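# Shut the case lid and secure its draw latch

## Task

Bring the case lid down to closed and engage the draw latch so that the lid remains closed with nothing holding it.

## Robot and tools

Robot: two 6-joint arms, left_arm and right_arm, each with a parallel gripper. Each base sits on a tilted plate fixed to a shared metal frame behind the arms. A 'too close' warning treats a plate and its half of the frame as part of that arm. Calibrated base positions in the scene frame are left_arm (-0.040, +0.153, +0.202) m and right_arm (+0.028, -0.287, +0.202) m.

Scene frame: the origin is at table-top height, halfway between the nominal bases. +z points up, +x points out over the table, and left_arm is on the +y side. Arm names do not match left and right in the images. Gripper fingers point along the gripper's +z and close along its y. end_effector_position is the point between the pads, about 1 cm behind the tips. It is given in metres, with orientation as end_effector_quat_wxyz, both in the scene frame. These readings can be a few cm off, more at long reach.

Joint order, used everywhere: waist, shoulder, elbow, wrist pitch, wrist yaw, wrist roll. Stated ranges in rad: waist -2.618..3.054, shoulder 0.000..3.142, elbow 0.000..3.142, wrist pitch -1.571..1.571, wrist yaw -1.571..1.571, wrist roll -2.094..2.094. A real end stop may differ from these by up to 0.059 rad.

Row format: one flat list of 14 numbers, each in [-1, 1], covering both arms even if only one moves. The order is left_arm's six joints, then left opening, then right_arm's six joints, then right opening. Joint entries are offsets, not poses. They count from the 'Joint targets' line as it stood when the action (or move) began, not from the previous row. Sending the same offset again therefore moves the joint further. Scaling: 1.0 equals 1.202 rad for the waist, 1.258 for the shoulder, 1.3 for the elbow, 2.073 for wrist pitch, and 2.022 for wrist yaw and wrist roll. The opening entry is absolute: +1 is fully open, -1 is closed. To keep a grip, resend the closing number each time; a 0 there is a real command to half-open.

execute_actions(actions, cameras): actions is a list of actions. Each action is a table of up to 15 rows, one row per 1/30 s step. A shorter table repeats its last row to fill 15 steps. An action is rejected, for both arms, if it would push a joint more than 0.059 rad beyond its range. The whole call is rejected if the first action fails that check or any action is malformed. Sending an empty list just returns the current state. cameras picks which images come back: left out, null or ["all"] returns all; [] returns none.

move(target, speed, blend, opening_speed, blocking, cameras): target is one 14-number row or a list of up to 15 rows. Every row's offsets count from the same starting Joint targets. Joints interpolate together, so hands follow curves, and the paths ignore obstacles and the other arm. speed is in rad/s, 0.01 to 2 (default 0.5), for whichever joint has the farthest to go. It may be one number or one per target. blend, in rad, rounds the corners at intermediate targets; 0 stops at each. opening_speed is the rate on the -1..+1 scale per second, at least 0.2. Finger values of a later row are applied only on arrival at that row, after everything comes to rest. A path takes at least 0.5 s, and past 10 s it stops short. blocking=false returns after about 0.5 s while motion continues. The 'move:' line reports the outcome: done, off_target (resting more than 0.035 rad from the target), moving, held, or fault. It also shows limits=held when steps were withheld, and each lagging arm's worst joint with its error. Being done does not mean the arm touched nothing.

wait(seconds 0..10) lets time pass with the last commands held. stop() brakes a running move and needs some distance to do so. zoom_image(camera, region) enlarges a region [x0, y0, x1, y1] of a camera's latest image. The region is in pixels from the top-left corner and at most 504x504. Cameras are cam_high, cam_low, cam_left_wrist and cam_right_wrist, each 896x504. show_instructions shows the reference image (a draw latch manual). read_manual gives licence text only. finished_scene(scene) ends scene 1 or 2 for good, so call it only once the lid is latched and stays shut with the robot off it.

Result lines: Joint positions (rad) and Joint velocities (rad/s) come per arm. Each arm's block ends with the gripper gap in m (0.093 open) and that gap's rate. 'Joint targets' is the base for your next offsets. 'Tool commands' shows the current gripper commands. grip_measured uses the ±1 scale. Pads meet near -0.94, and each mm of object width adds about 0.0208. Joint torques are in N m, and joints 1 to 3 wrap around at ±28. 'joint sent to its limit' means a joint was clipped at its end stop. 'joint command not followed' means the clearance check altered some steps. Each per-step target can lead its measured angle by only a fixed amount. Targets that would jump the hand more than 200 mm get scaled back, so big moves take several actions.

Cautions: avoid dropping parts, releasing anything still moving, slamming the lid, hard impacts, and pressing hard. Never squeeze anything between the two arms; that can end the scene. Nothing may leave the table. To end a push, command targets back past the measured positions. Long stretched-out holds or pushing against something heat the motors: MOTOR HOT appears at 75 °C and a fault fold-up at 90 °C. Occasional external tugs may disturb held parts.

Each tool is called after "Emit:" as name([rows], argument=value, ...), one row to a line, values as JSON.

Reference images:

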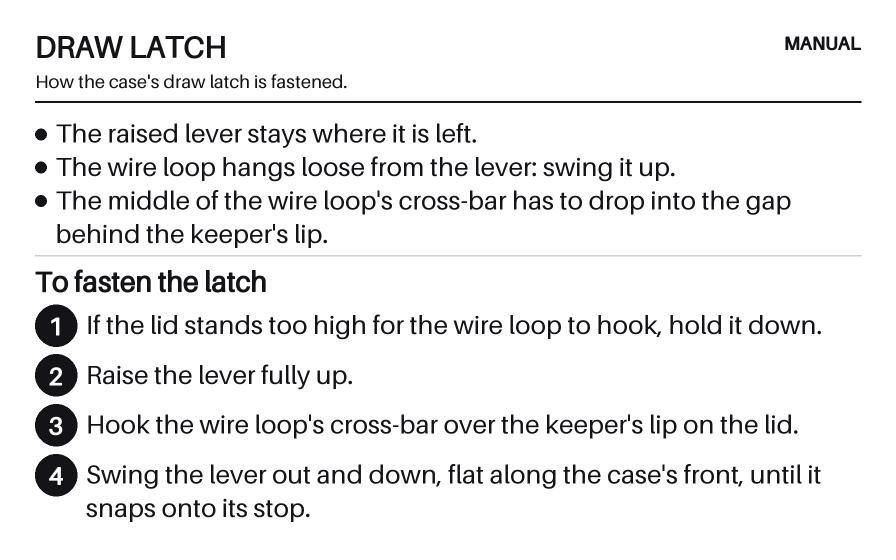

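## Session

Emit:
execute_actions(actions=[])

Scene clock: 0.00 s.
left_arm: end_effector_position=(+0.1233, +0.1708, +0.2404) grip_measured=+1.000 end_effector_quat_wxyz=(+0.016, +0.726, +0.657, -0.200) | right_arm: end_effector_position=(+0.1839, -0.4325, +0.2842) grip_measured=+1.000 end_effector_quat_wxyz=(+0.248, -0.354, +0.872, +0.228)
Joint positions: left_arm=[0.072 1.424 0.82 -1.199 0.029 1.714 0.093] | right_arm=[-1.117 1.375 1.023 -1.414 -0.469 -1.95 0.093]
Joint velocities: within noise
Joint torques (N m): no reading
Heat: left arm: 26 °C; right arm: 26 °C.
Joint targets: left_arm=[0.071 1.417 0.829 -1.202 0.032 1.715] | right_arm=[-1.117 1.369 1.030 -1.414 -0.468 -1.950]
Tool commands: left_gripper/opening=+1.0 right_gripper/opening=+1.0

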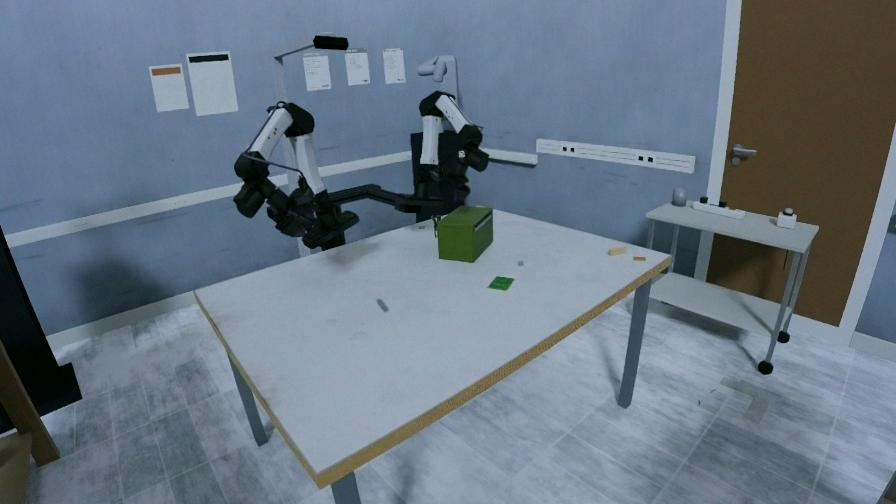

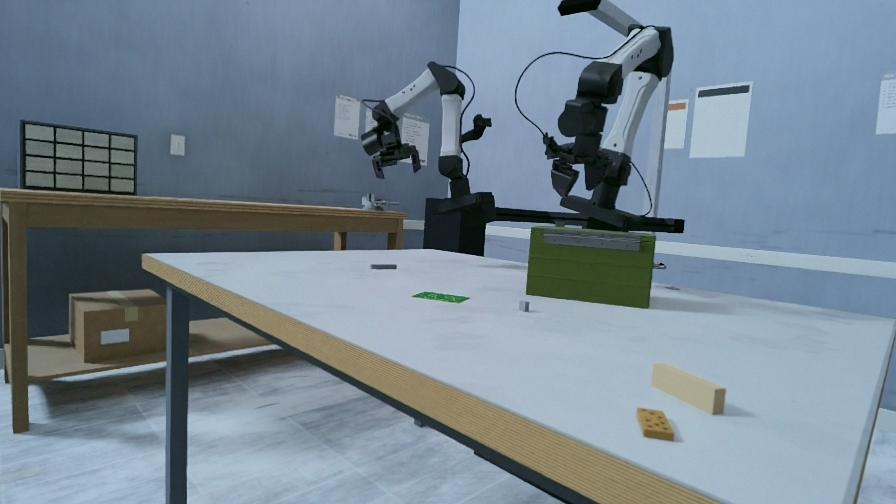

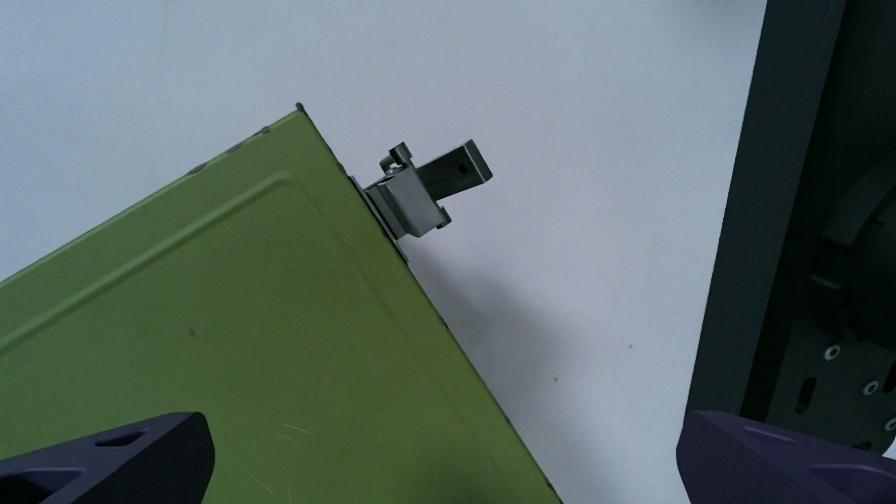

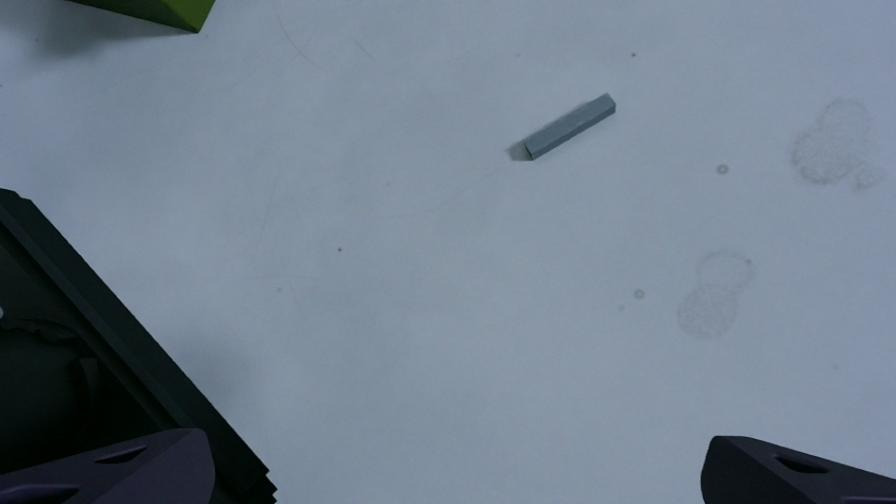

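Emit:
zoom_image(camera="cam_left_wrist", region=[250, 80, 550, 300])

Emit:
zoom_image(camera="cam_high", region=[400, 180, 540, 290])

Emit:
zoom_image(camera="cam_low", region=[500, 180, 720, 330])

Scaled by 1.680 from the camera's 896x504 image, which has a finer 1280x720 frame.

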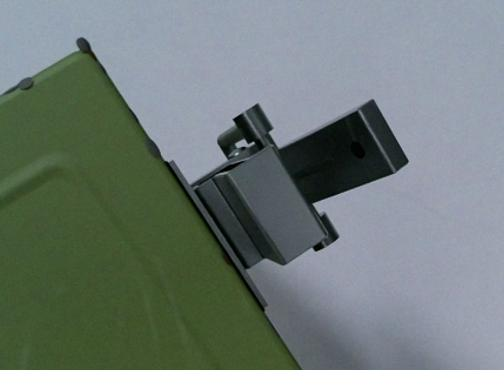

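Scaled by 3.600 from the camera's 896x504 image, which has a finer 1280x720 frame.

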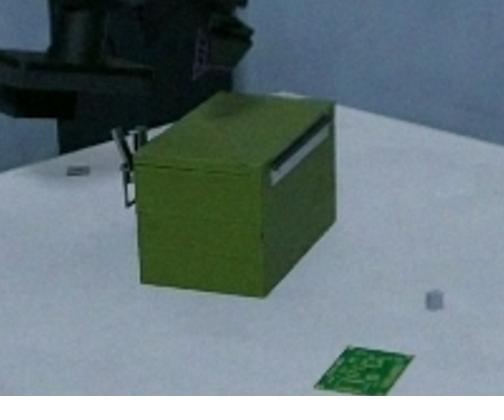

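Scaled by 2.291 from the camera's 896x504 image, which has a finer 1280x720 frame.

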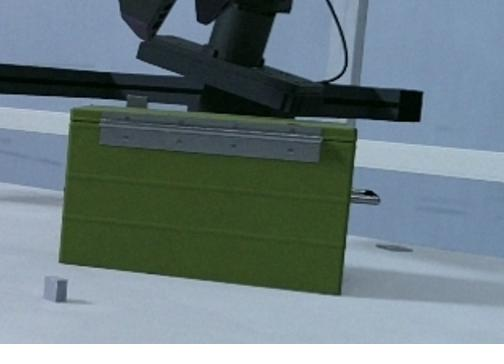

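Emit:
move(target=[0,0,0,0,0,0,1, 1.0,0.8736,-0.059,0.655,-0.4115,0.188,1], speed=0.8, cameras=["cam_right_wrist"])

Scene clock: 110.80 s.
left_arm: end_effector_position=(+0.1233, +0.1708, +0.2404) grip_measured=+1.000 end_effector_quat_wxyz=(+0.016, +0.726, +0.657, -0.200) | right_arm: end_effector_position=(+0.3020, -0.0734, +0.1566) grip_measured=+1.000 end_effector_quat_wxyz=(-0.454, +0.533, -0.479, -0.529)
Joint positions: left_arm=[0.072 1.424 0.82 -1.199 0.029 1.714 0.093] | right_arm=[0.086 2.461 0.954 -0.073 -1.287 -1.579 0.093]
Joint velocities: within noise
Joint torques (N m): left_arm=[-1.52 -4.14 4.05 -0.28 0.33 0.04] | right_arm=[2.04 -8.28 1.66 0.37 -0.91 0.06]
Heat: left arm: 29 °C; right arm: 30 °C.
Joint targets: left_arm=[0.071 1.417 0.829 -1.202 0.032 1.715] | right_arm=[0.085 2.468 0.953 -0.056 -1.300 -1.570]
move: done
camera_calibration:
cam_right_wrist: T_world_to_cam=[[0.988888, 0.144774, -0.0337752, -0.280421], [0.0317417, -0.427579, -0.903421, 0.141796], [-0.145233, 0.89231, -0.427423, 0.256778], [0, 0, 0, 1]] pos_world=[0.310097, -0.127899, 0.228383]
Images, in order (width x height): cam_right_wrist 896x504.

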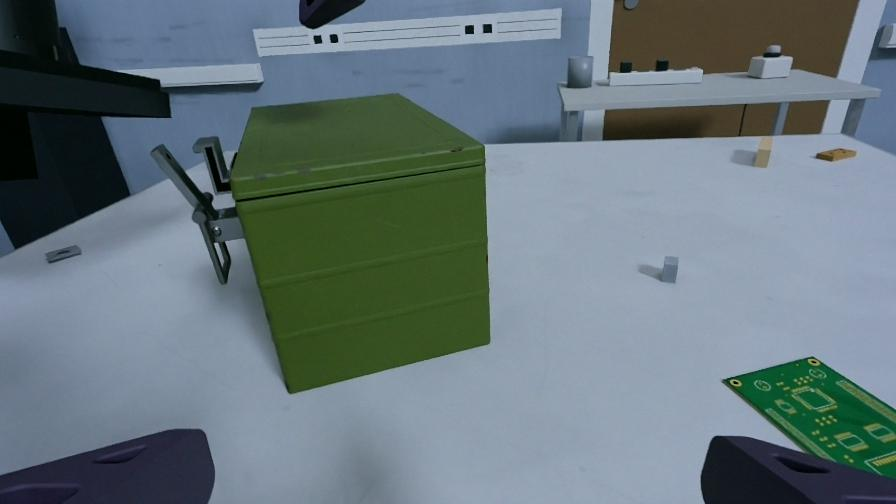

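Emit:
zoom_image(camera="cam_right_wrist", region=[140, 80, 320, 300])

Scaled by 2.291 from the camera's 896x504 image, which has a finer 1280x720 frame.

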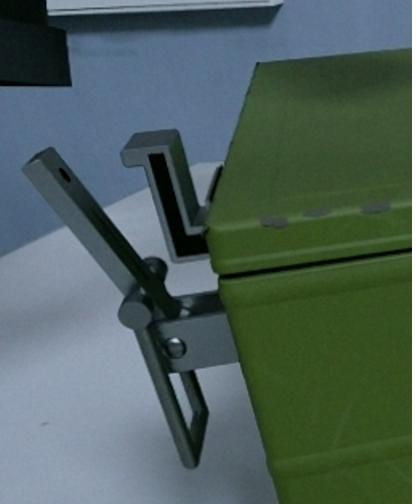

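Emit:
move([
  [0.6656,0,0,0,0,0,1, 0,-0.0496,0.6299,-0.504,0.7527,-0.2517,1],
  [0.6656,0,0,0,0,0,1, 0.9,-0.0496,0.6299,-0.504,0.7527,-0.2517,1],
], speed=0.8)

Scene clock: 207.70 s.
left_arm: end_effector_position=(+0.0704, +0.2803, +0.2144) grip_measured=+1.000 end_effector_quat_wxyz=(+0.013, +0.406, +0.882, -0.238) | right_arm: end_effector_position=(+0.2042, +0.0796, +0.2254) grip_measured=+1.000 end_effector_quat_wxyz=(+0.008, +0.997, +0.073, +0.038)
Joint positions: left_arm=[0.862 1.424 0.82 -1.199 0.029 1.714 0.093] | right_arm=[1.167 2.441 1.754 -1.086 0.215 -2.071 0.093]
Joint velocities: within noise
Joint torques (N m): left_arm=[0.1 -4.9 3.6 -0.58 0.23 0.05] | right_arm=[1.59 -14.69 7.12 0.09 0.02 -0.09]
Heat: left arm: 30 °C; right arm: 32 °C.
Joint targets: left_arm=[0.871 1.417 0.829 -1.202 0.032 1.715] | right_arm=[1.167 2.405 1.772 -1.101 0.222 -2.079]
move: off_target (right_arm); right_arm: the shoulder is farthest, 0.036 rad from its target
camera_calibration:
cam_left_wrist: T_world_to_cam=[[-0.708956, -0.564805, 0.422346, 0.117562], [-0.534118, 0.821062, 0.201432, -0.195646], [-0.460542, -0.0827763, -0.88377, 0.329831], [0, 0, 0, 1]] pos_world=[0.130749, 0.254339, 0.281252]
cam_right_wrist: T_world_to_cam=[[-0.13395, 0.9903, -0.0369165, -0.0408194], [0.872599, 0.135523, 0.46926, -0.253425], [0.469711, 0.0306443, -0.882288, 0.181072], [0, 0, 0, 1]] pos_world=[0.130619, 0.0692196, 0.277173]

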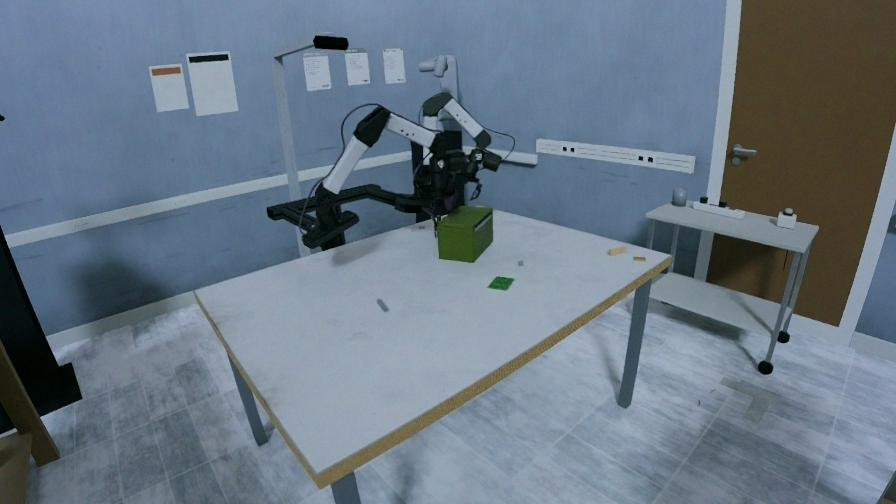

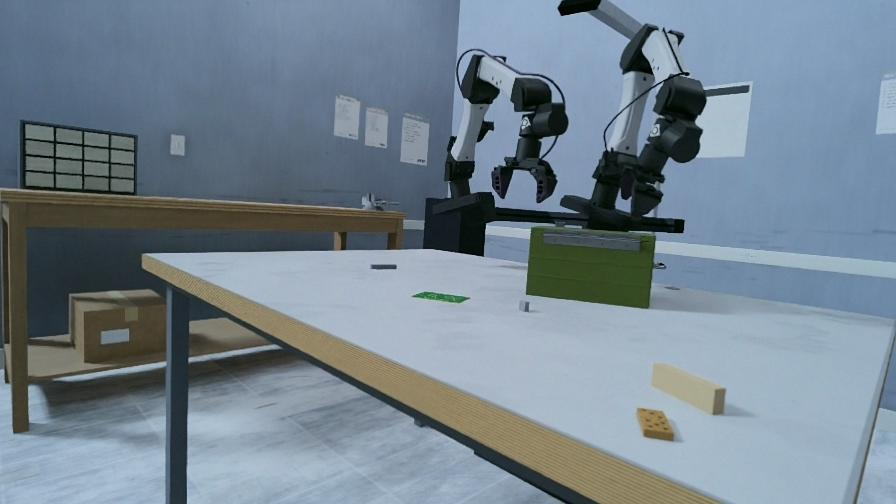

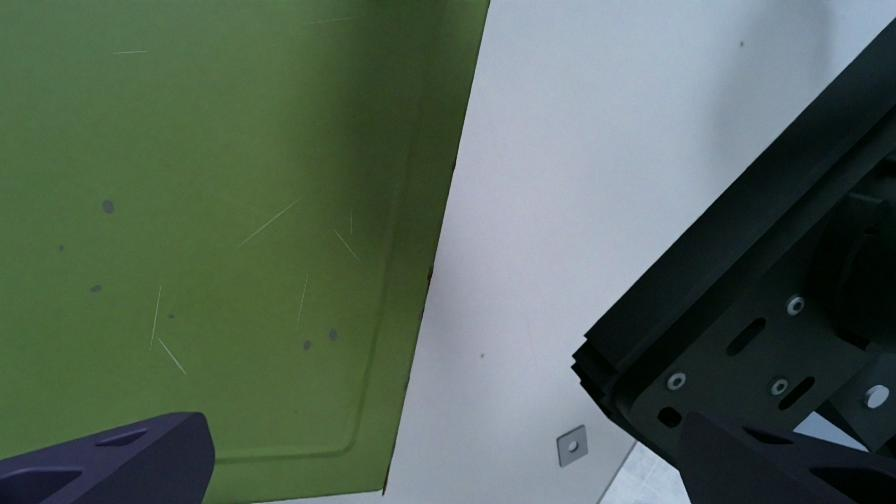

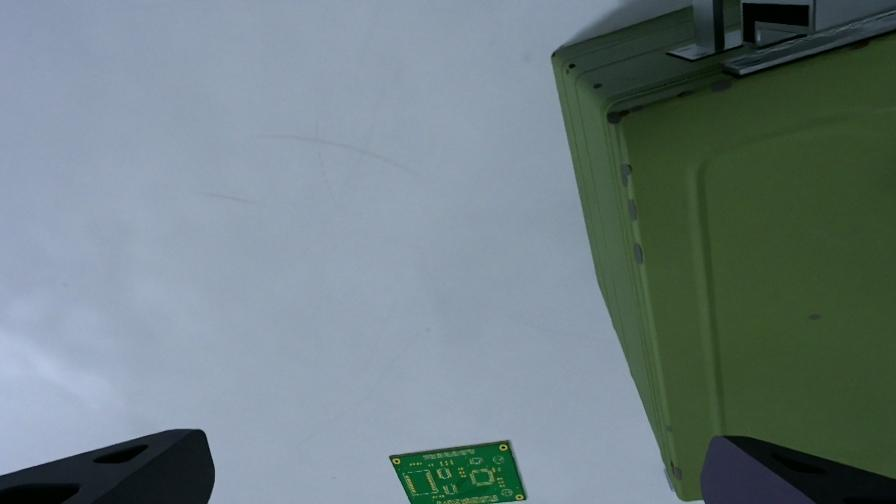

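Emit:
move(target=[0,0,0,0,0,0,1, 0.247,0,0,0,0,0,1], speed=0.6, cameras=["cam_right_wrist","cam_left_wrist"])

Scene clock: 215.07 s.
left_arm: end_effector_position=(+0.0704, +0.2803, +0.2144) grip_measured=+1.000 end_effector_quat_wxyz=(+0.013, +0.406, +0.882, -0.238) | right_arm: end_effector_position=(+0.0909, +0.1135, +0.2405) grip_measured=+1.000 end_effector_quat_wxyz=(-0.002, +0.974, +0.215, +0.077)
Joint positions: left_arm=[0.862 1.424 0.82 -1.199 0.029 1.714 0.093] | right_arm=[1.465 2.441 1.754 -1.086 0.217 -2.071 0.093]
Joint velocities: within noise
Joint torques (N m): left_arm=[0.16 -4.93 3.59 -0.57 0.24 0.06] | right_arm=[0.79 -14.87 7.31 0.12 0.05 -0.06]
Heat: left arm: 30 °C; right arm: 36 °C.
Joint targets: left_arm=[0.871 1.417 0.829 -1.202 0.032 1.715] | right_arm=[1.464 2.405 1.772 -1.101 0.222 -2.079]
move: off_target (right_arm); right_arm: the shoulder is farthest, 0.036 rad from its target
camera_calibration:
cam_left_wrist: T_world_to_cam=[[-0.708956, -0.564805, 0.422346, 0.117562], [-0.534118, 0.821062, 0.201432, -0.195646], [-0.460542, -0.0827763, -0.88377, 0.329831], [0, 0, 0, 1]] pos_world=[0.130749, 0.254339, 0.281252]
cam_right_wrist: T_world_to_cam=[[-0.406635, 0.912565, -0.0432796, -0.0538808], [0.761476, 0.364723, 0.535847, -0.198238], [0.50478, 0.184937, -0.843205, 0.216426], [0, 0, 0, 1]] pos_world=[0.0197961, 0.0814465, 0.286385]
Images, in order (width x height): cam_left_wrist 896x504, cam_right_wrist 896x504.

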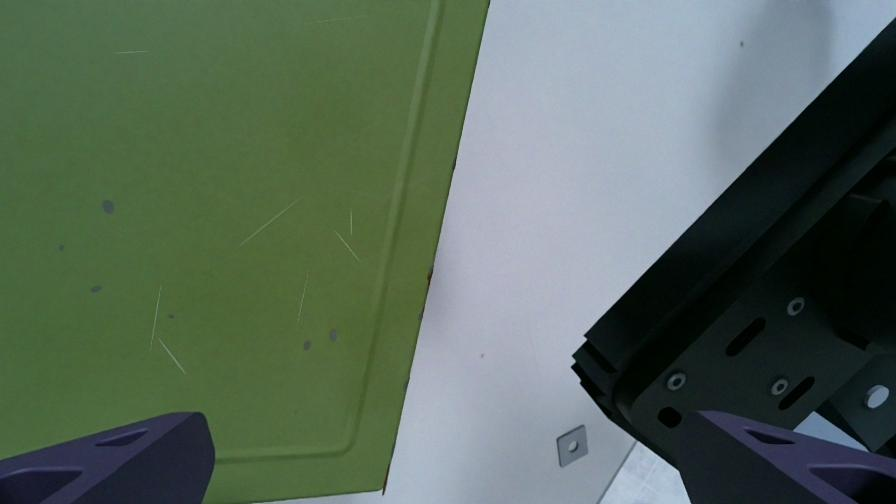

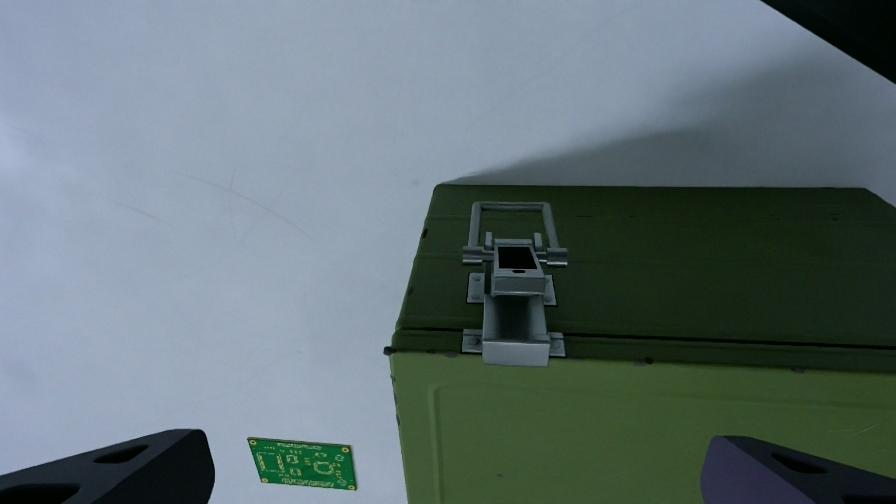

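Emit:
zoom_image(camera="cam_right_wrist", region=[430, 180, 610, 380])

Scaled by 2.520 from the camera's 896x504 image, which has a finer 1280x720 frame.

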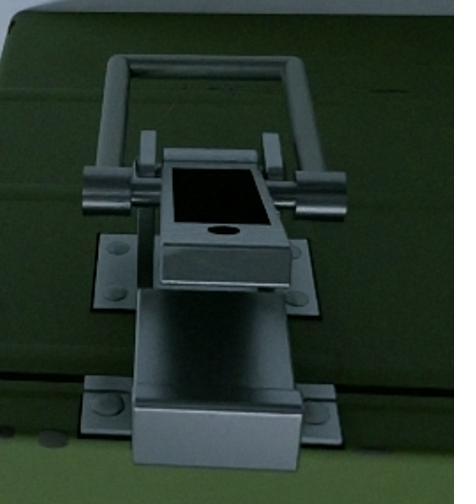

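Emit:
move(target=[0,0,0,0,0,0,1, -0.133,0,0,0.12,0,0,1], speed=0.6, cameras=["cam_right_wrist"])

Emit:
zoom_image(camera="cam_right_wrist", region=[550, 0, 850, 180])

Scene clock: 264.53 s.
left_arm: end_effector_position=(+0.0704, +0.2803, +0.2144) grip_measured=+1.000 end_effector_quat_wxyz=(+0.013, +0.406, +0.882, -0.238) | right_arm: end_effector_position=(+0.1668, +0.1482, +0.2403) grip_measured=+1.000 end_effector_quat_wxyz=(-0.095, +0.984, +0.119, +0.093)
Joint positions: left_arm=[0.862 1.424 0.82 -1.199 0.029 1.714 0.093] | right_arm=[1.301 2.441 1.754 -0.87 0.217 -2.071 0.093]
Joint velocities: within noise
Joint torques (N m): left_arm=[0.12 -4.92 3.58 -0.57 0.25 0.04] | right_arm=[1.4 -15.13 7.42 0.88 -0.03 -0.09]
Heat: left arm: 29 °C; right arm: 49 °C.
Joint targets: left_arm=[0.871 1.417 0.829 -1.202 0.032 1.715] | right_arm=[1.304 2.405 1.772 -0.852 0.222 -2.079]
move: off_target (right_arm); right_arm: the shoulder is farthest, 0.036 rad from its target
camera_calibration:
cam_right_wrist: T_world_to_cam=[[-0.238932, 0.958967, 0.152625, -0.136669], [0.809771, 0.110031, 0.576337, -0.248584], [0.535894, 0.261297, -0.802834, 0.145333], [0, 0, 0, 1]] pos_world=[0.0907586, 0.120438, 0.280805]
Images, in order (width x height): cam_right_wrist 896x504.

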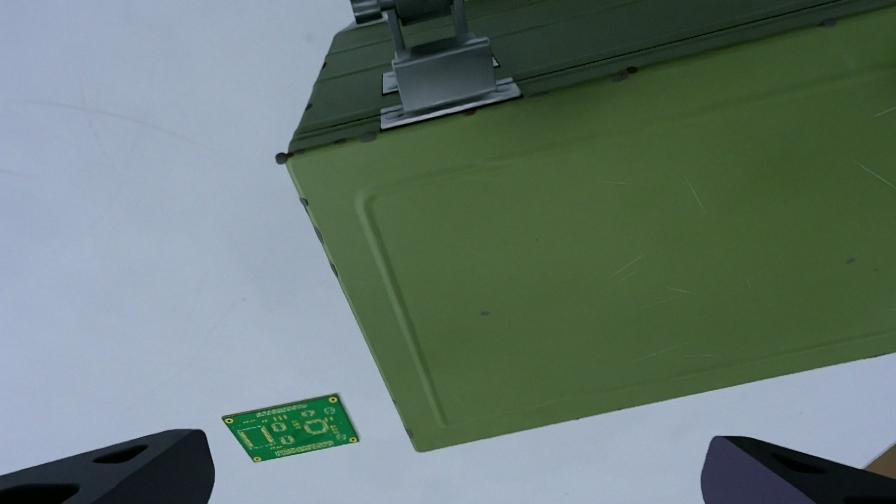

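Scaled by 1.680 from the camera's 896x504 image, which has a finer 1280x720 frame.

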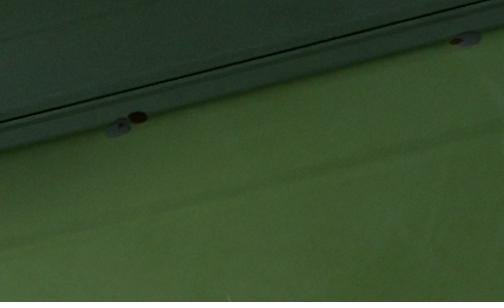

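Emit:
move([
  [0,0,0,0,0,0,1, -0.877,0,0,-0.12,0,0,1],
  [0,0,0,0,0,0,1, -0.877,0.05,-0.63,0.384,-0.7527,0.2517,1],
], speed=0.9, cameras=["cam_right_wrist"])

Emit:
zoom_image(camera="cam_right_wrist", region=[190, 80, 450, 280])

Scene clock: 280.97 s.
left_arm: end_effector_position=(+0.0704, +0.2803, +0.2144) grip_measured=+1.000 end_effector_quat_wxyz=(+0.013, +0.406, +0.882, -0.238) | right_arm: end_effector_position=(+0.2702, -0.0344, +0.1695) grip_measured=+1.000 end_effector_quat_wxyz=(-0.426, +0.577, -0.425, -0.552)
Joint positions: left_arm=[0.862 1.424 0.82 -1.199 0.029 1.714 0.093] | right_arm=[0.241 2.458 0.957 -0.073 -1.286 -1.579 0.093]
Joint velocities: within noise
Joint torques (N m): left_arm=[0.14 -4.89 3.6 -0.57 0.25 0.05] | right_arm=[2.91 -8.02 1.8 0.46 -0.87 0.1]
Heat: left arm: 29 °C; right arm: 50 °C.
Joint targets: left_arm=[0.871 1.417 0.829 -1.202 0.032 1.715] | right_arm=[0.249 2.468 0.953 -0.056 -1.300 -1.570]
move: done
camera_calibration:
cam_right_wrist: T_world_to_cam=[[0.957253, 0.289027, 0.0114366, -0.248362], [0.13372, -0.407125, -0.903531, 0.144317], [-0.256489, 0.866437, -0.42837, 0.252253], [0, 0, 0, 1]] pos_world=[0.283147, -0.0880229, 0.241293]
Images, in order (width x height): cam_right_wrist 896x504.

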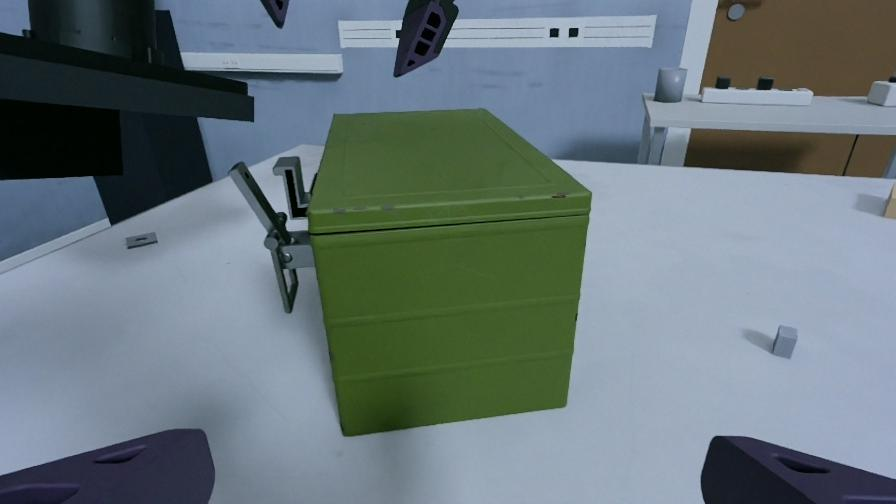

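Scaled by 1.938 from the camera's 896x504 image, which has a finer 1280x720 frame.

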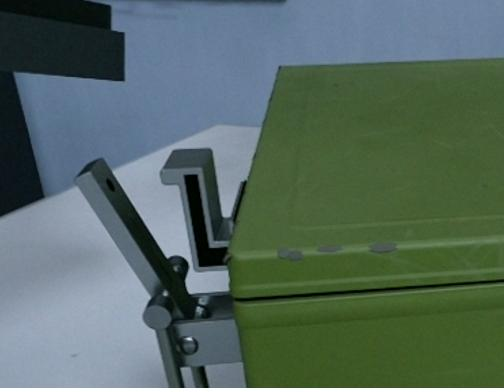

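Emit:
move(target=[0,0,0,0,0,0,1, 0.3,0.05,-0.251,0.5716,0.331,0.548,-1], speed=0.9, cameras=["cam_right_wrist"])

Scene clock: 378.23 s.
left_arm: end_effector_position=(+0.0704, +0.2803, +0.2144) grip_measured=+1.000 end_effector_quat_wxyz=(+0.013, +0.406, +0.882, -0.238) | right_arm: end_effector_position=(+0.2544, +0.0368, +0.1385) grip_measured=-0.973 end_effector_quat_wxyz=(+0.392, -0.510, +0.640, +0.420)
Joint positions: left_arm=[0.862 1.424 0.82 -1.199 0.029 1.714 0.093] | right_arm=[0.604 2.518 0.633 1.111 -0.645 -0.471 0]
Joint velocities: within noise
Joint torques (N m): left_arm=[0.13 -4.92 3.6 -0.57 0.24 0.05] | right_arm=[2.33 -7.38 1.21 1.86 -0.36 0.08]
Heat: left arm: 30 °C; right arm: 37 °C.
Joint targets: left_arm=[0.871 1.417 0.829 -1.202 0.032 1.715] | right_arm=[0.610 2.531 0.627 1.129 -0.631 -0.462]
move: done
camera_calibration:
cam_right_wrist: T_world_to_cam=[[0.981304, -0.11551, -0.153945, -0.221802], [-0.191276, -0.673996, -0.713542, 0.213558], [-0.0213369, 0.729648, -0.68349, 0.153721], [0, 0, 0, 1]] pos_world=[0.261783, 0.00615442, 0.223304]
Images, in order (width x height): cam_right_wrist 896x504.

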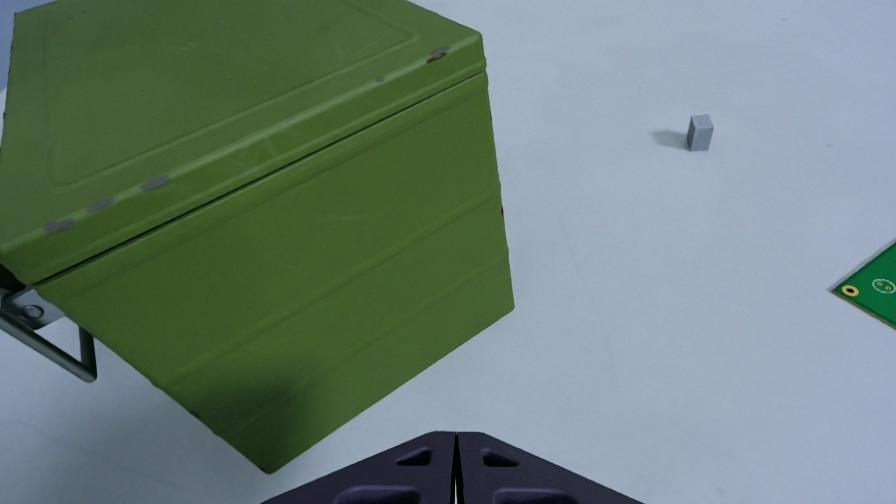

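Emit:
move([
  [0,0,0,0,0,0,1, 0,-0.103,0,0,0,0,-1],
  [0,0,0,0,0,0,1, 0.471,-0.103,0,0,0,0,-1],
], speed=0.7, cameras=["cam_right_wrist","cam_left_wrist"])

Scene clock: 388.33 s.
left_arm: end_effector_position=(+0.0704, +0.2803, +0.2144) grip_measured=+1.000 end_effector_quat_wxyz=(+0.013, +0.406, +0.882, -0.238) | right_arm: end_effector_position=(+0.0664, +0.1219, +0.2071) grip_measured=-0.973 end_effector_quat_wxyz=(-0.360, +0.676, -0.418, -0.488)
Joint positions: left_arm=[0.862 1.424 0.82 -1.199 0.029 1.714 0.093] | right_arm=[1.177 2.423 0.628 1.126 -0.637 -0.47 0]
Joint velocities: within noise
Joint torques (N m): left_arm=[0.14 -4.9 3.62 -0.57 0.24 0.05] | right_arm=[1.09 -10.62 2.93 1.9 -0.27 0.07]
Heat: left arm: 30 °C; right arm: 37 °C.
Joint targets: left_arm=[0.871 1.417 0.829 -1.202 0.032 1.715] | right_arm=[1.176 2.401 0.627 1.129 -0.631 -0.462]
move: done
camera_calibration:
cam_left_wrist: T_world_to_cam=[[-0.708956, -0.564805, 0.422346, 0.117562], [-0.534118, 0.821062, 0.201432, -0.195646], [-0.460542, -0.0827763, -0.88377, 0.329831], [0, 0, 0, 1]] pos_world=[0.130749, 0.254339, 0.281252]
cam_right_wrist: T_world_to_cam=[[0.91314, 0.402729, 0.0631205, -0.120474], [0.299852, -0.55868, -0.773283, 0.249681], [-0.27616, 0.725042, -0.630912, 0.141107], [0, 0, 0, 1]] pos_world=[0.0741104, 0.0857014, 0.289704]
Images, in order (width x height): cam_left_wrist 896x504, cam_right_wrist 896x504.

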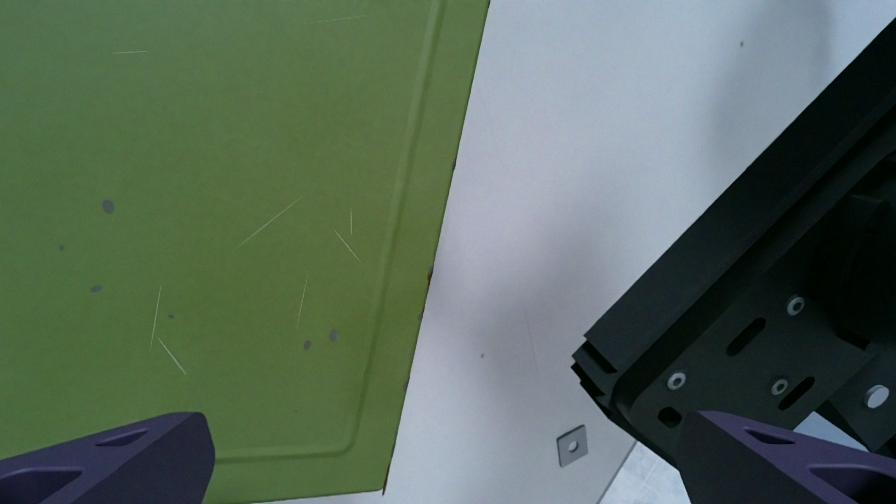

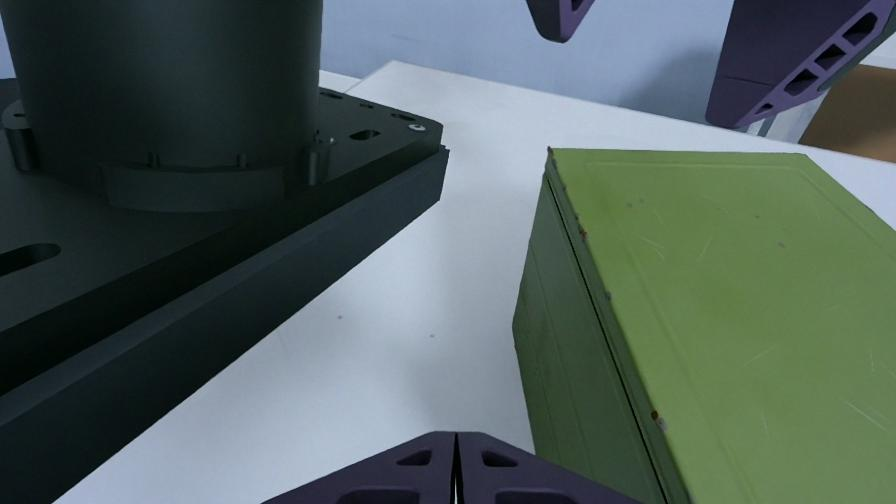

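Emit:
move(target=[0,0,0,0,0,0,1, -0.0671,-0.0113,-0.072,0.0383,-0.0399,0,-1], speed=0.5, cameras=["cam_right_wrist"])

Scene clock: 409.57 s.
left_arm: end_effector_position=(+0.0704, +0.2803, +0.2144) grip_measured=+1.000 end_effector_quat_wxyz=(+0.013, +0.406, +0.882, -0.238) | right_arm: end_effector_position=(+0.0764, +0.0946, +0.2018) grip_measured=-0.973 end_effector_quat_wxyz=(-0.351, +0.662, -0.434, -0.500)
Joint positions: left_arm=[0.862 1.424 0.82 -1.199 0.029 1.714 0.093] | right_arm=[1.102 2.418 0.539 1.19 -0.698 -0.47 0]
Joint velocities: within noise
Joint torques (N m): left_arm=[0.13 -4.92 3.62 -0.57 0.24 0.05] | right_arm=[0.51 -10.85 1.87 2.02 -0.5 0.02]
Heat: left arm: 30 °C; right arm: 37 °C.
Joint targets: left_arm=[0.871 1.417 0.829 -1.202 0.032 1.715] | right_arm=[1.096 2.387 0.534 1.208 -0.712 -0.462]
move: done
camera_calibration:
cam_right_wrist: T_world_to_cam=[[0.921542, 0.387935, 0.0163604, -0.108154], [0.252886, -0.567694, -0.783436, 0.233733], [-0.294634, 0.726107, -0.621257, 0.159684], [0, 0, 0, 1]] pos_world=[0.0876089, 0.0586974, 0.284089]
Images, in order (width x height): cam_right_wrist 896x504.

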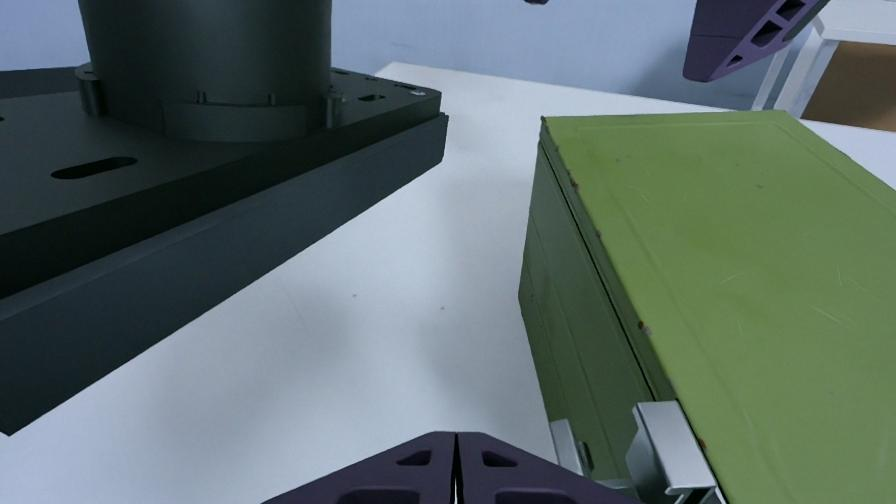

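Emit:
zoom_image(camera="cam_right_wrist", region=[500, 380, 760, 504])

Scaled by 1.938 from the camera's 896x504 image, which has a finer 1280x720 frame.

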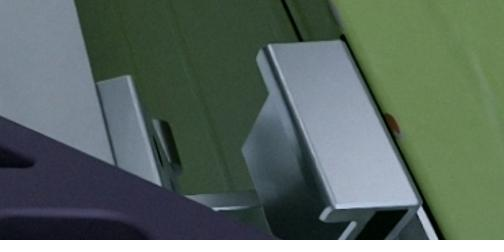

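Emit:
move(target=[0,0,0,0,0,0,1, 0.032,0.1468,0.0547,0.0548,0.019,0,-1], speed=0.3, cameras=["cam_right_wrist","cam_left_wrist"])

Scene clock: 448.63 s.
left_arm: end_effector_position=(+0.0704, +0.2803, +0.2144) grip_measured=+1.000 end_effector_quat_wxyz=(+0.013, +0.406, +0.882, -0.238) | right_arm: end_effector_position=(+0.0687, +0.1046, +0.1795) grip_measured=-0.973 end_effector_quat_wxyz=(-0.359, +0.666, -0.422, -0.500)
Joint positions: left_arm=[0.862 1.424 0.82 -1.199 0.029 1.714 0.093] | right_arm=[1.127 2.561 0.591 1.303 -0.687 -0.47 0]
Joint velocities: within noise
Joint torques (N m): left_arm=[0.17 -4.9 3.6 -0.57 0.24 0.05] | right_arm=[1.65 -7.47 2.74 2.06 -0.21 0.08]
Heat: left arm: 30 °C; right arm: 41 °C.
Joint targets: left_arm=[0.871 1.417 0.829 -1.202 0.032 1.715] | right_arm=[1.134 2.572 0.605 1.322 -0.673 -0.462]
move: done
camera_calibration:
cam_left_wrist: T_world_to_cam=[[-0.708956, -0.564805, 0.422346, 0.117562], [-0.534118, 0.821062, 0.201432, -0.195646], [-0.460542, -0.0827763, -0.88377, 0.329831], [0, 0, 0, 1]] pos_world=[0.130749, 0.254339, 0.281252]
cam_right_wrist: T_world_to_cam=[[0.916485, 0.397982, 0.0408255, -0.109603], [0.273957, -0.549942, -0.788994, 0.221601], [-0.291554, 0.734285, -0.613043, 0.133781], [0, 0, 0, 1]] pos_world=[0.0787448, 0.0672544, 0.26133]
Images, in order (width x height): cam_left_wrist 896x504, cam_right_wrist 896x504.

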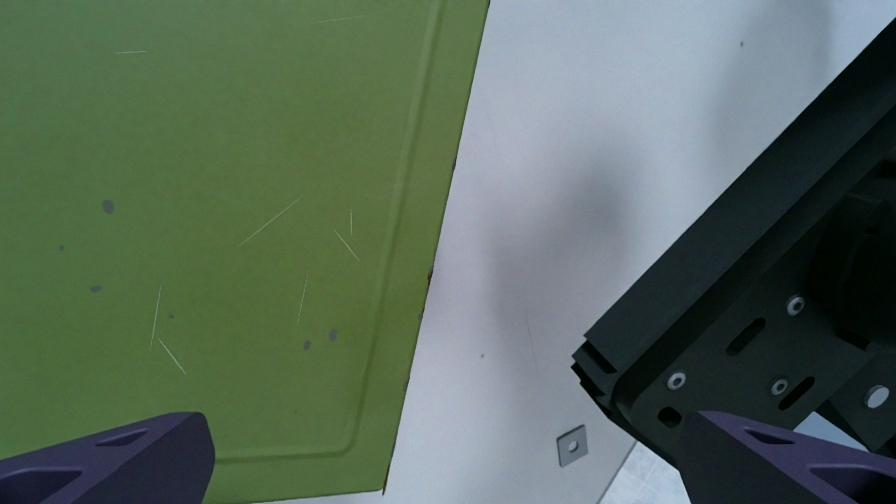

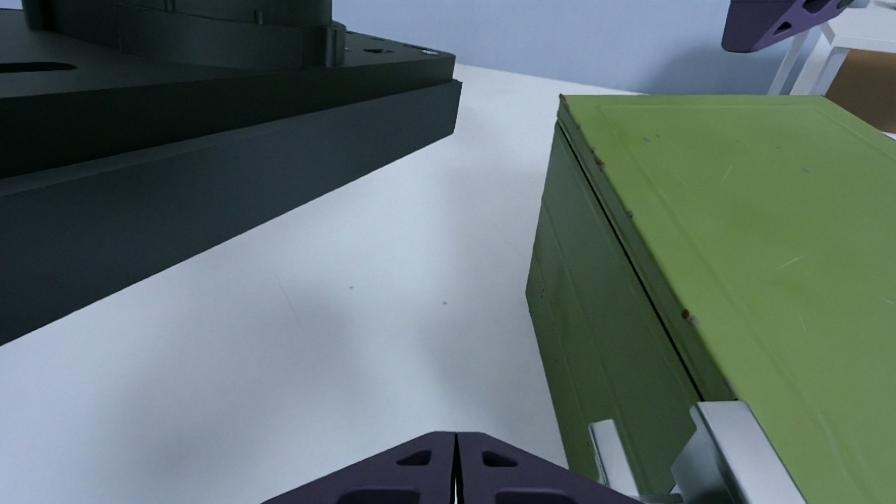

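Emit:
move([
  [0,0,0,0,0,0,1, 0.0095,0.0526,0.0205,0.0191,0.0056,0,-1],
  [0,0,0,0,0,0,1, -0.0757,0.0834,0.1011,-0.0127,-0.045,0,-1],
], speed=0.2, cameras=["cam_right_wrist","cam_left_wrist"])

Scene clock: 460.93 s.
left_arm: end_effector_position=(+0.0704, +0.2803, +0.2144) grip_measured=+1.000 end_effector_quat_wxyz=(+0.013, +0.406, +0.882, -0.238) | right_arm: end_effector_position=(+0.0911, +0.1215, +0.1692) grip_measured=-0.973 end_effector_quat_wxyz=(-0.365, +0.649, -0.413, -0.525)
Joint positions: left_arm=[0.862 1.424 0.82 -1.199 0.029 1.714 0.093] | right_arm=[1.055 2.663 0.715 1.311 -0.781 -0.47 0]
Joint velocities: within noise
Joint torques (N m): left_arm=[0.14 -4.9 3.62 -0.57 0.24 0.05] | right_arm=[0.25 -8.06 3.6 1.71 -0.24 0.1]
Heat: left arm: 30 °C; right arm: 39 °C.
Joint targets: left_arm=[0.871 1.417 0.829 -1.202 0.032 1.715] | right_arm=[1.043 2.677 0.736 1.296 -0.764 -0.462]
move: done
camera_calibration:
cam_left_wrist: T_world_to_cam=[[-0.708956, -0.564805, 0.422346, 0.117562], [-0.534118, 0.821062, 0.201432, -0.195646], [-0.460542, -0.0827763, -0.88377, 0.329831], [0, 0, 0, 1]] pos_world=[0.130749, 0.254339, 0.281252]
cam_right_wrist: T_world_to_cam=[[0.914121, 0.404508, 0.0274798, -0.134794], [0.248767, -0.50607, -0.825838, 0.219812], [-0.320151, 0.761752, -0.563238, 0.11241], [0, 0, 0, 1]] pos_world=[0.104524, 0.0801368, 0.248547]
Images, in order (width x height): cam_left_wrist 896x504, cam_right_wrist 896x504.

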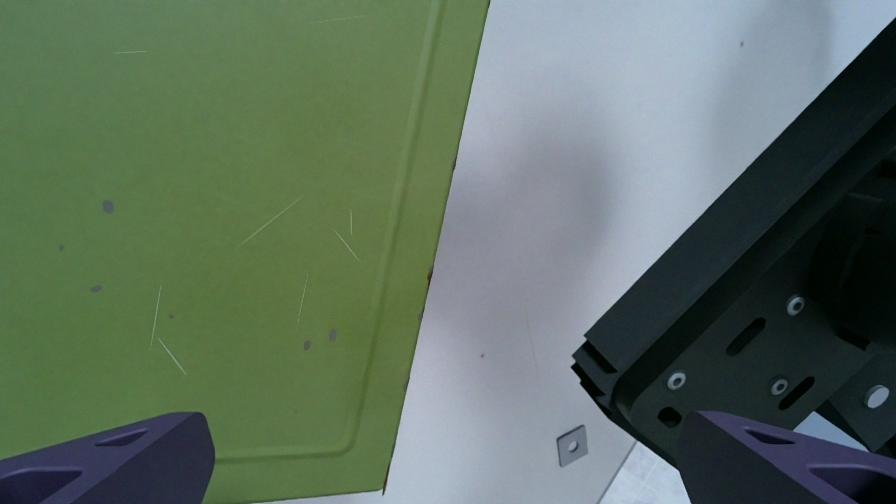

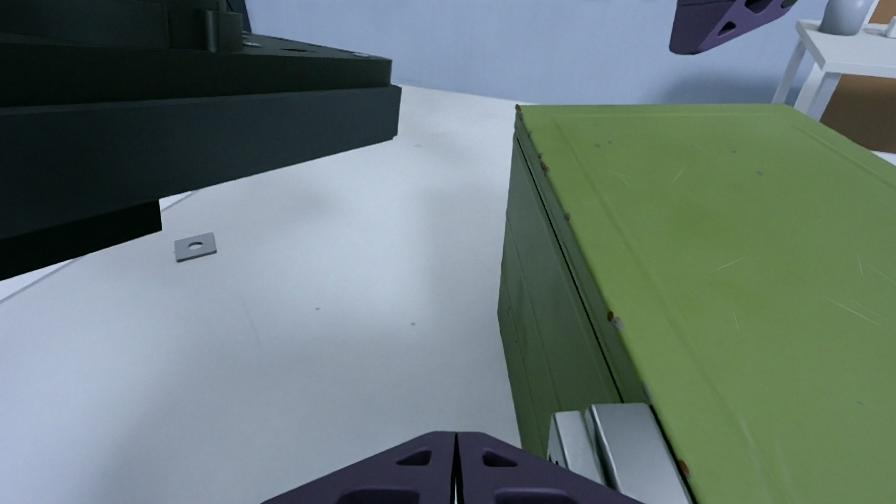

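Emit:
move(target=[0,0,0,0,0,0,1, -0.0244,0.0088,0.0231,-0.0092,-0.0145,0,-1], speed=0.1, cameras=["cam_right_wrist"])

Emit:
zoom_image(camera="cam_right_wrist", region=[480, 380, 740, 504])

Scene clock: 468.73 s.
left_arm: end_effector_position=(+0.0704, +0.2803, +0.2144) grip_measured=+1.000 end_effector_quat_wxyz=(+0.013, +0.406, +0.882, -0.238) | right_arm: end_effector_position=(+0.0925, +0.1205, +0.1687) grip_measured=-0.973 end_effector_quat_wxyz=(-0.353, +0.646, -0.405, -0.543)
Joint positions: left_arm=[0.862 1.424 0.82 -1.199 0.029 1.714 0.093] | right_arm=[1.031 2.674 0.738 1.289 -0.843 -0.47 0]
Joint velocities: within noise
Joint torques (N m): left_arm=[0.12 -4.92 3.6 -0.58 0.25 0.05] | right_arm=[-0.06 -8.21 4.33 1.69 0.14 0.04]
Heat: left arm: 30 °C; right arm: 38 °C.
Joint targets: left_arm=[0.871 1.417 0.829 -1.202 0.032 1.715] | right_arm=[1.014 2.688 0.766 1.276 -0.793 -0.462]
move: off_target (right_arm); right_arm: the wrist yaw is farthest, 0.050 rad from its target
camera_calibration:
cam_right_wrist: T_world_to_cam=[[0.90018, 0.435503, 0.00368692, -0.134067], [0.240383, -0.489775, -0.838055, 0.219425], [-0.36317, 0.755287, -0.545573, 0.115113], [0, 0, 0, 1]] pos_world=[0.109744, 0.0789122, 0.247187]
Images, in order (width x height): cam_right_wrist 896x504.

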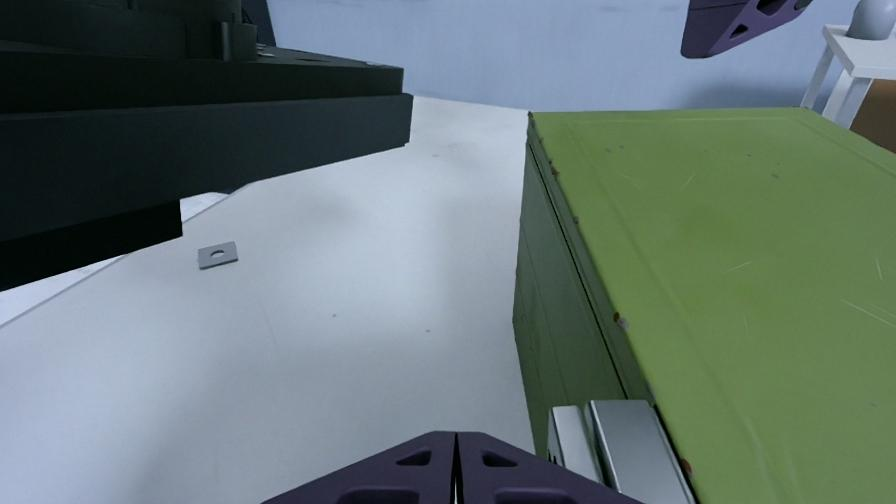

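Scaled by 1.938 from the camera's 896x504 image, which has a finer 1280x720 frame.

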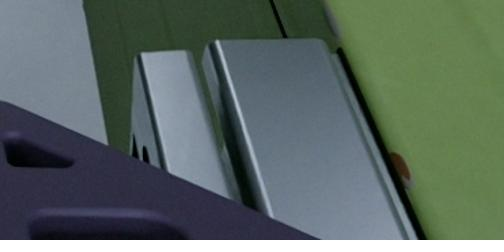

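Emit:
move([
  [0,0,0,0,0,0,1, 0.0998,-0.07,-0.1046,0.0212,0.0593,0,-1],
  [0,0,0,0,0,0,1, -0.1868,0,-0.0215,-0.1896,-0.0378,-0.2082,-1],
], speed=0.4, cameras=["cam_right_wrist"])

Scene clock: 499.40 s.
left_arm: end_effector_position=(+0.0704, +0.2803, +0.2144) grip_measured=+1.000 end_effector_quat_wxyz=(+0.013, +0.406, +0.882, -0.238) | right_arm: end_effector_position=(+0.1374, +0.0653, +0.1029) grip_measured=-0.973 end_effector_quat_wxyz=(-0.319, +0.685, -0.450, -0.475)
Joint positions: left_arm=[0.862 1.424 0.82 -1.199 0.029 1.714 0.093] | right_arm=[0.794 2.675 0.728 0.898 -0.856 -0.873 0]
Joint velocities: within noise
Joint torques (N m): left_arm=[0.12 -4.92 3.58 -0.58 0.24 0.06] | right_arm=[1.26 -7.76 1.88 1.22 -0.69 -0.12]
Heat: left arm: 30 °C; right arm: 36 °C.
Joint targets: left_arm=[0.871 1.417 0.829 -1.202 0.032 1.715] | right_arm=[0.789 2.688 0.738 0.883 -0.870 -0.883]
move: done
camera_calibration:
cam_right_wrist: T_world_to_cam=[[0.916067, 0.40099, -0.00540581, -0.149211], [0.274577, -0.636985, -0.720318, 0.119244], [-0.292283, 0.658375, -0.693623, 0.149096], [0, 0, 0, 1]] pos_world=[0.147524, 0.0376278, 0.188504]
Images, in order (width x height): cam_right_wrist 896x504.

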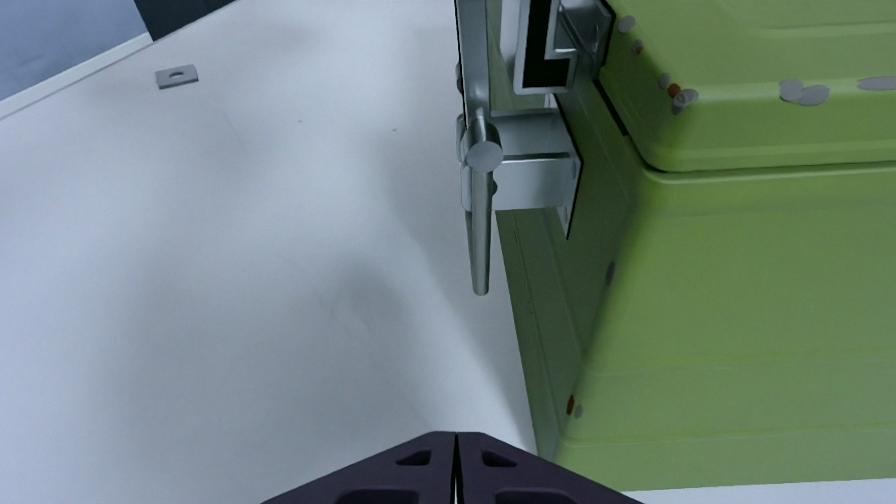

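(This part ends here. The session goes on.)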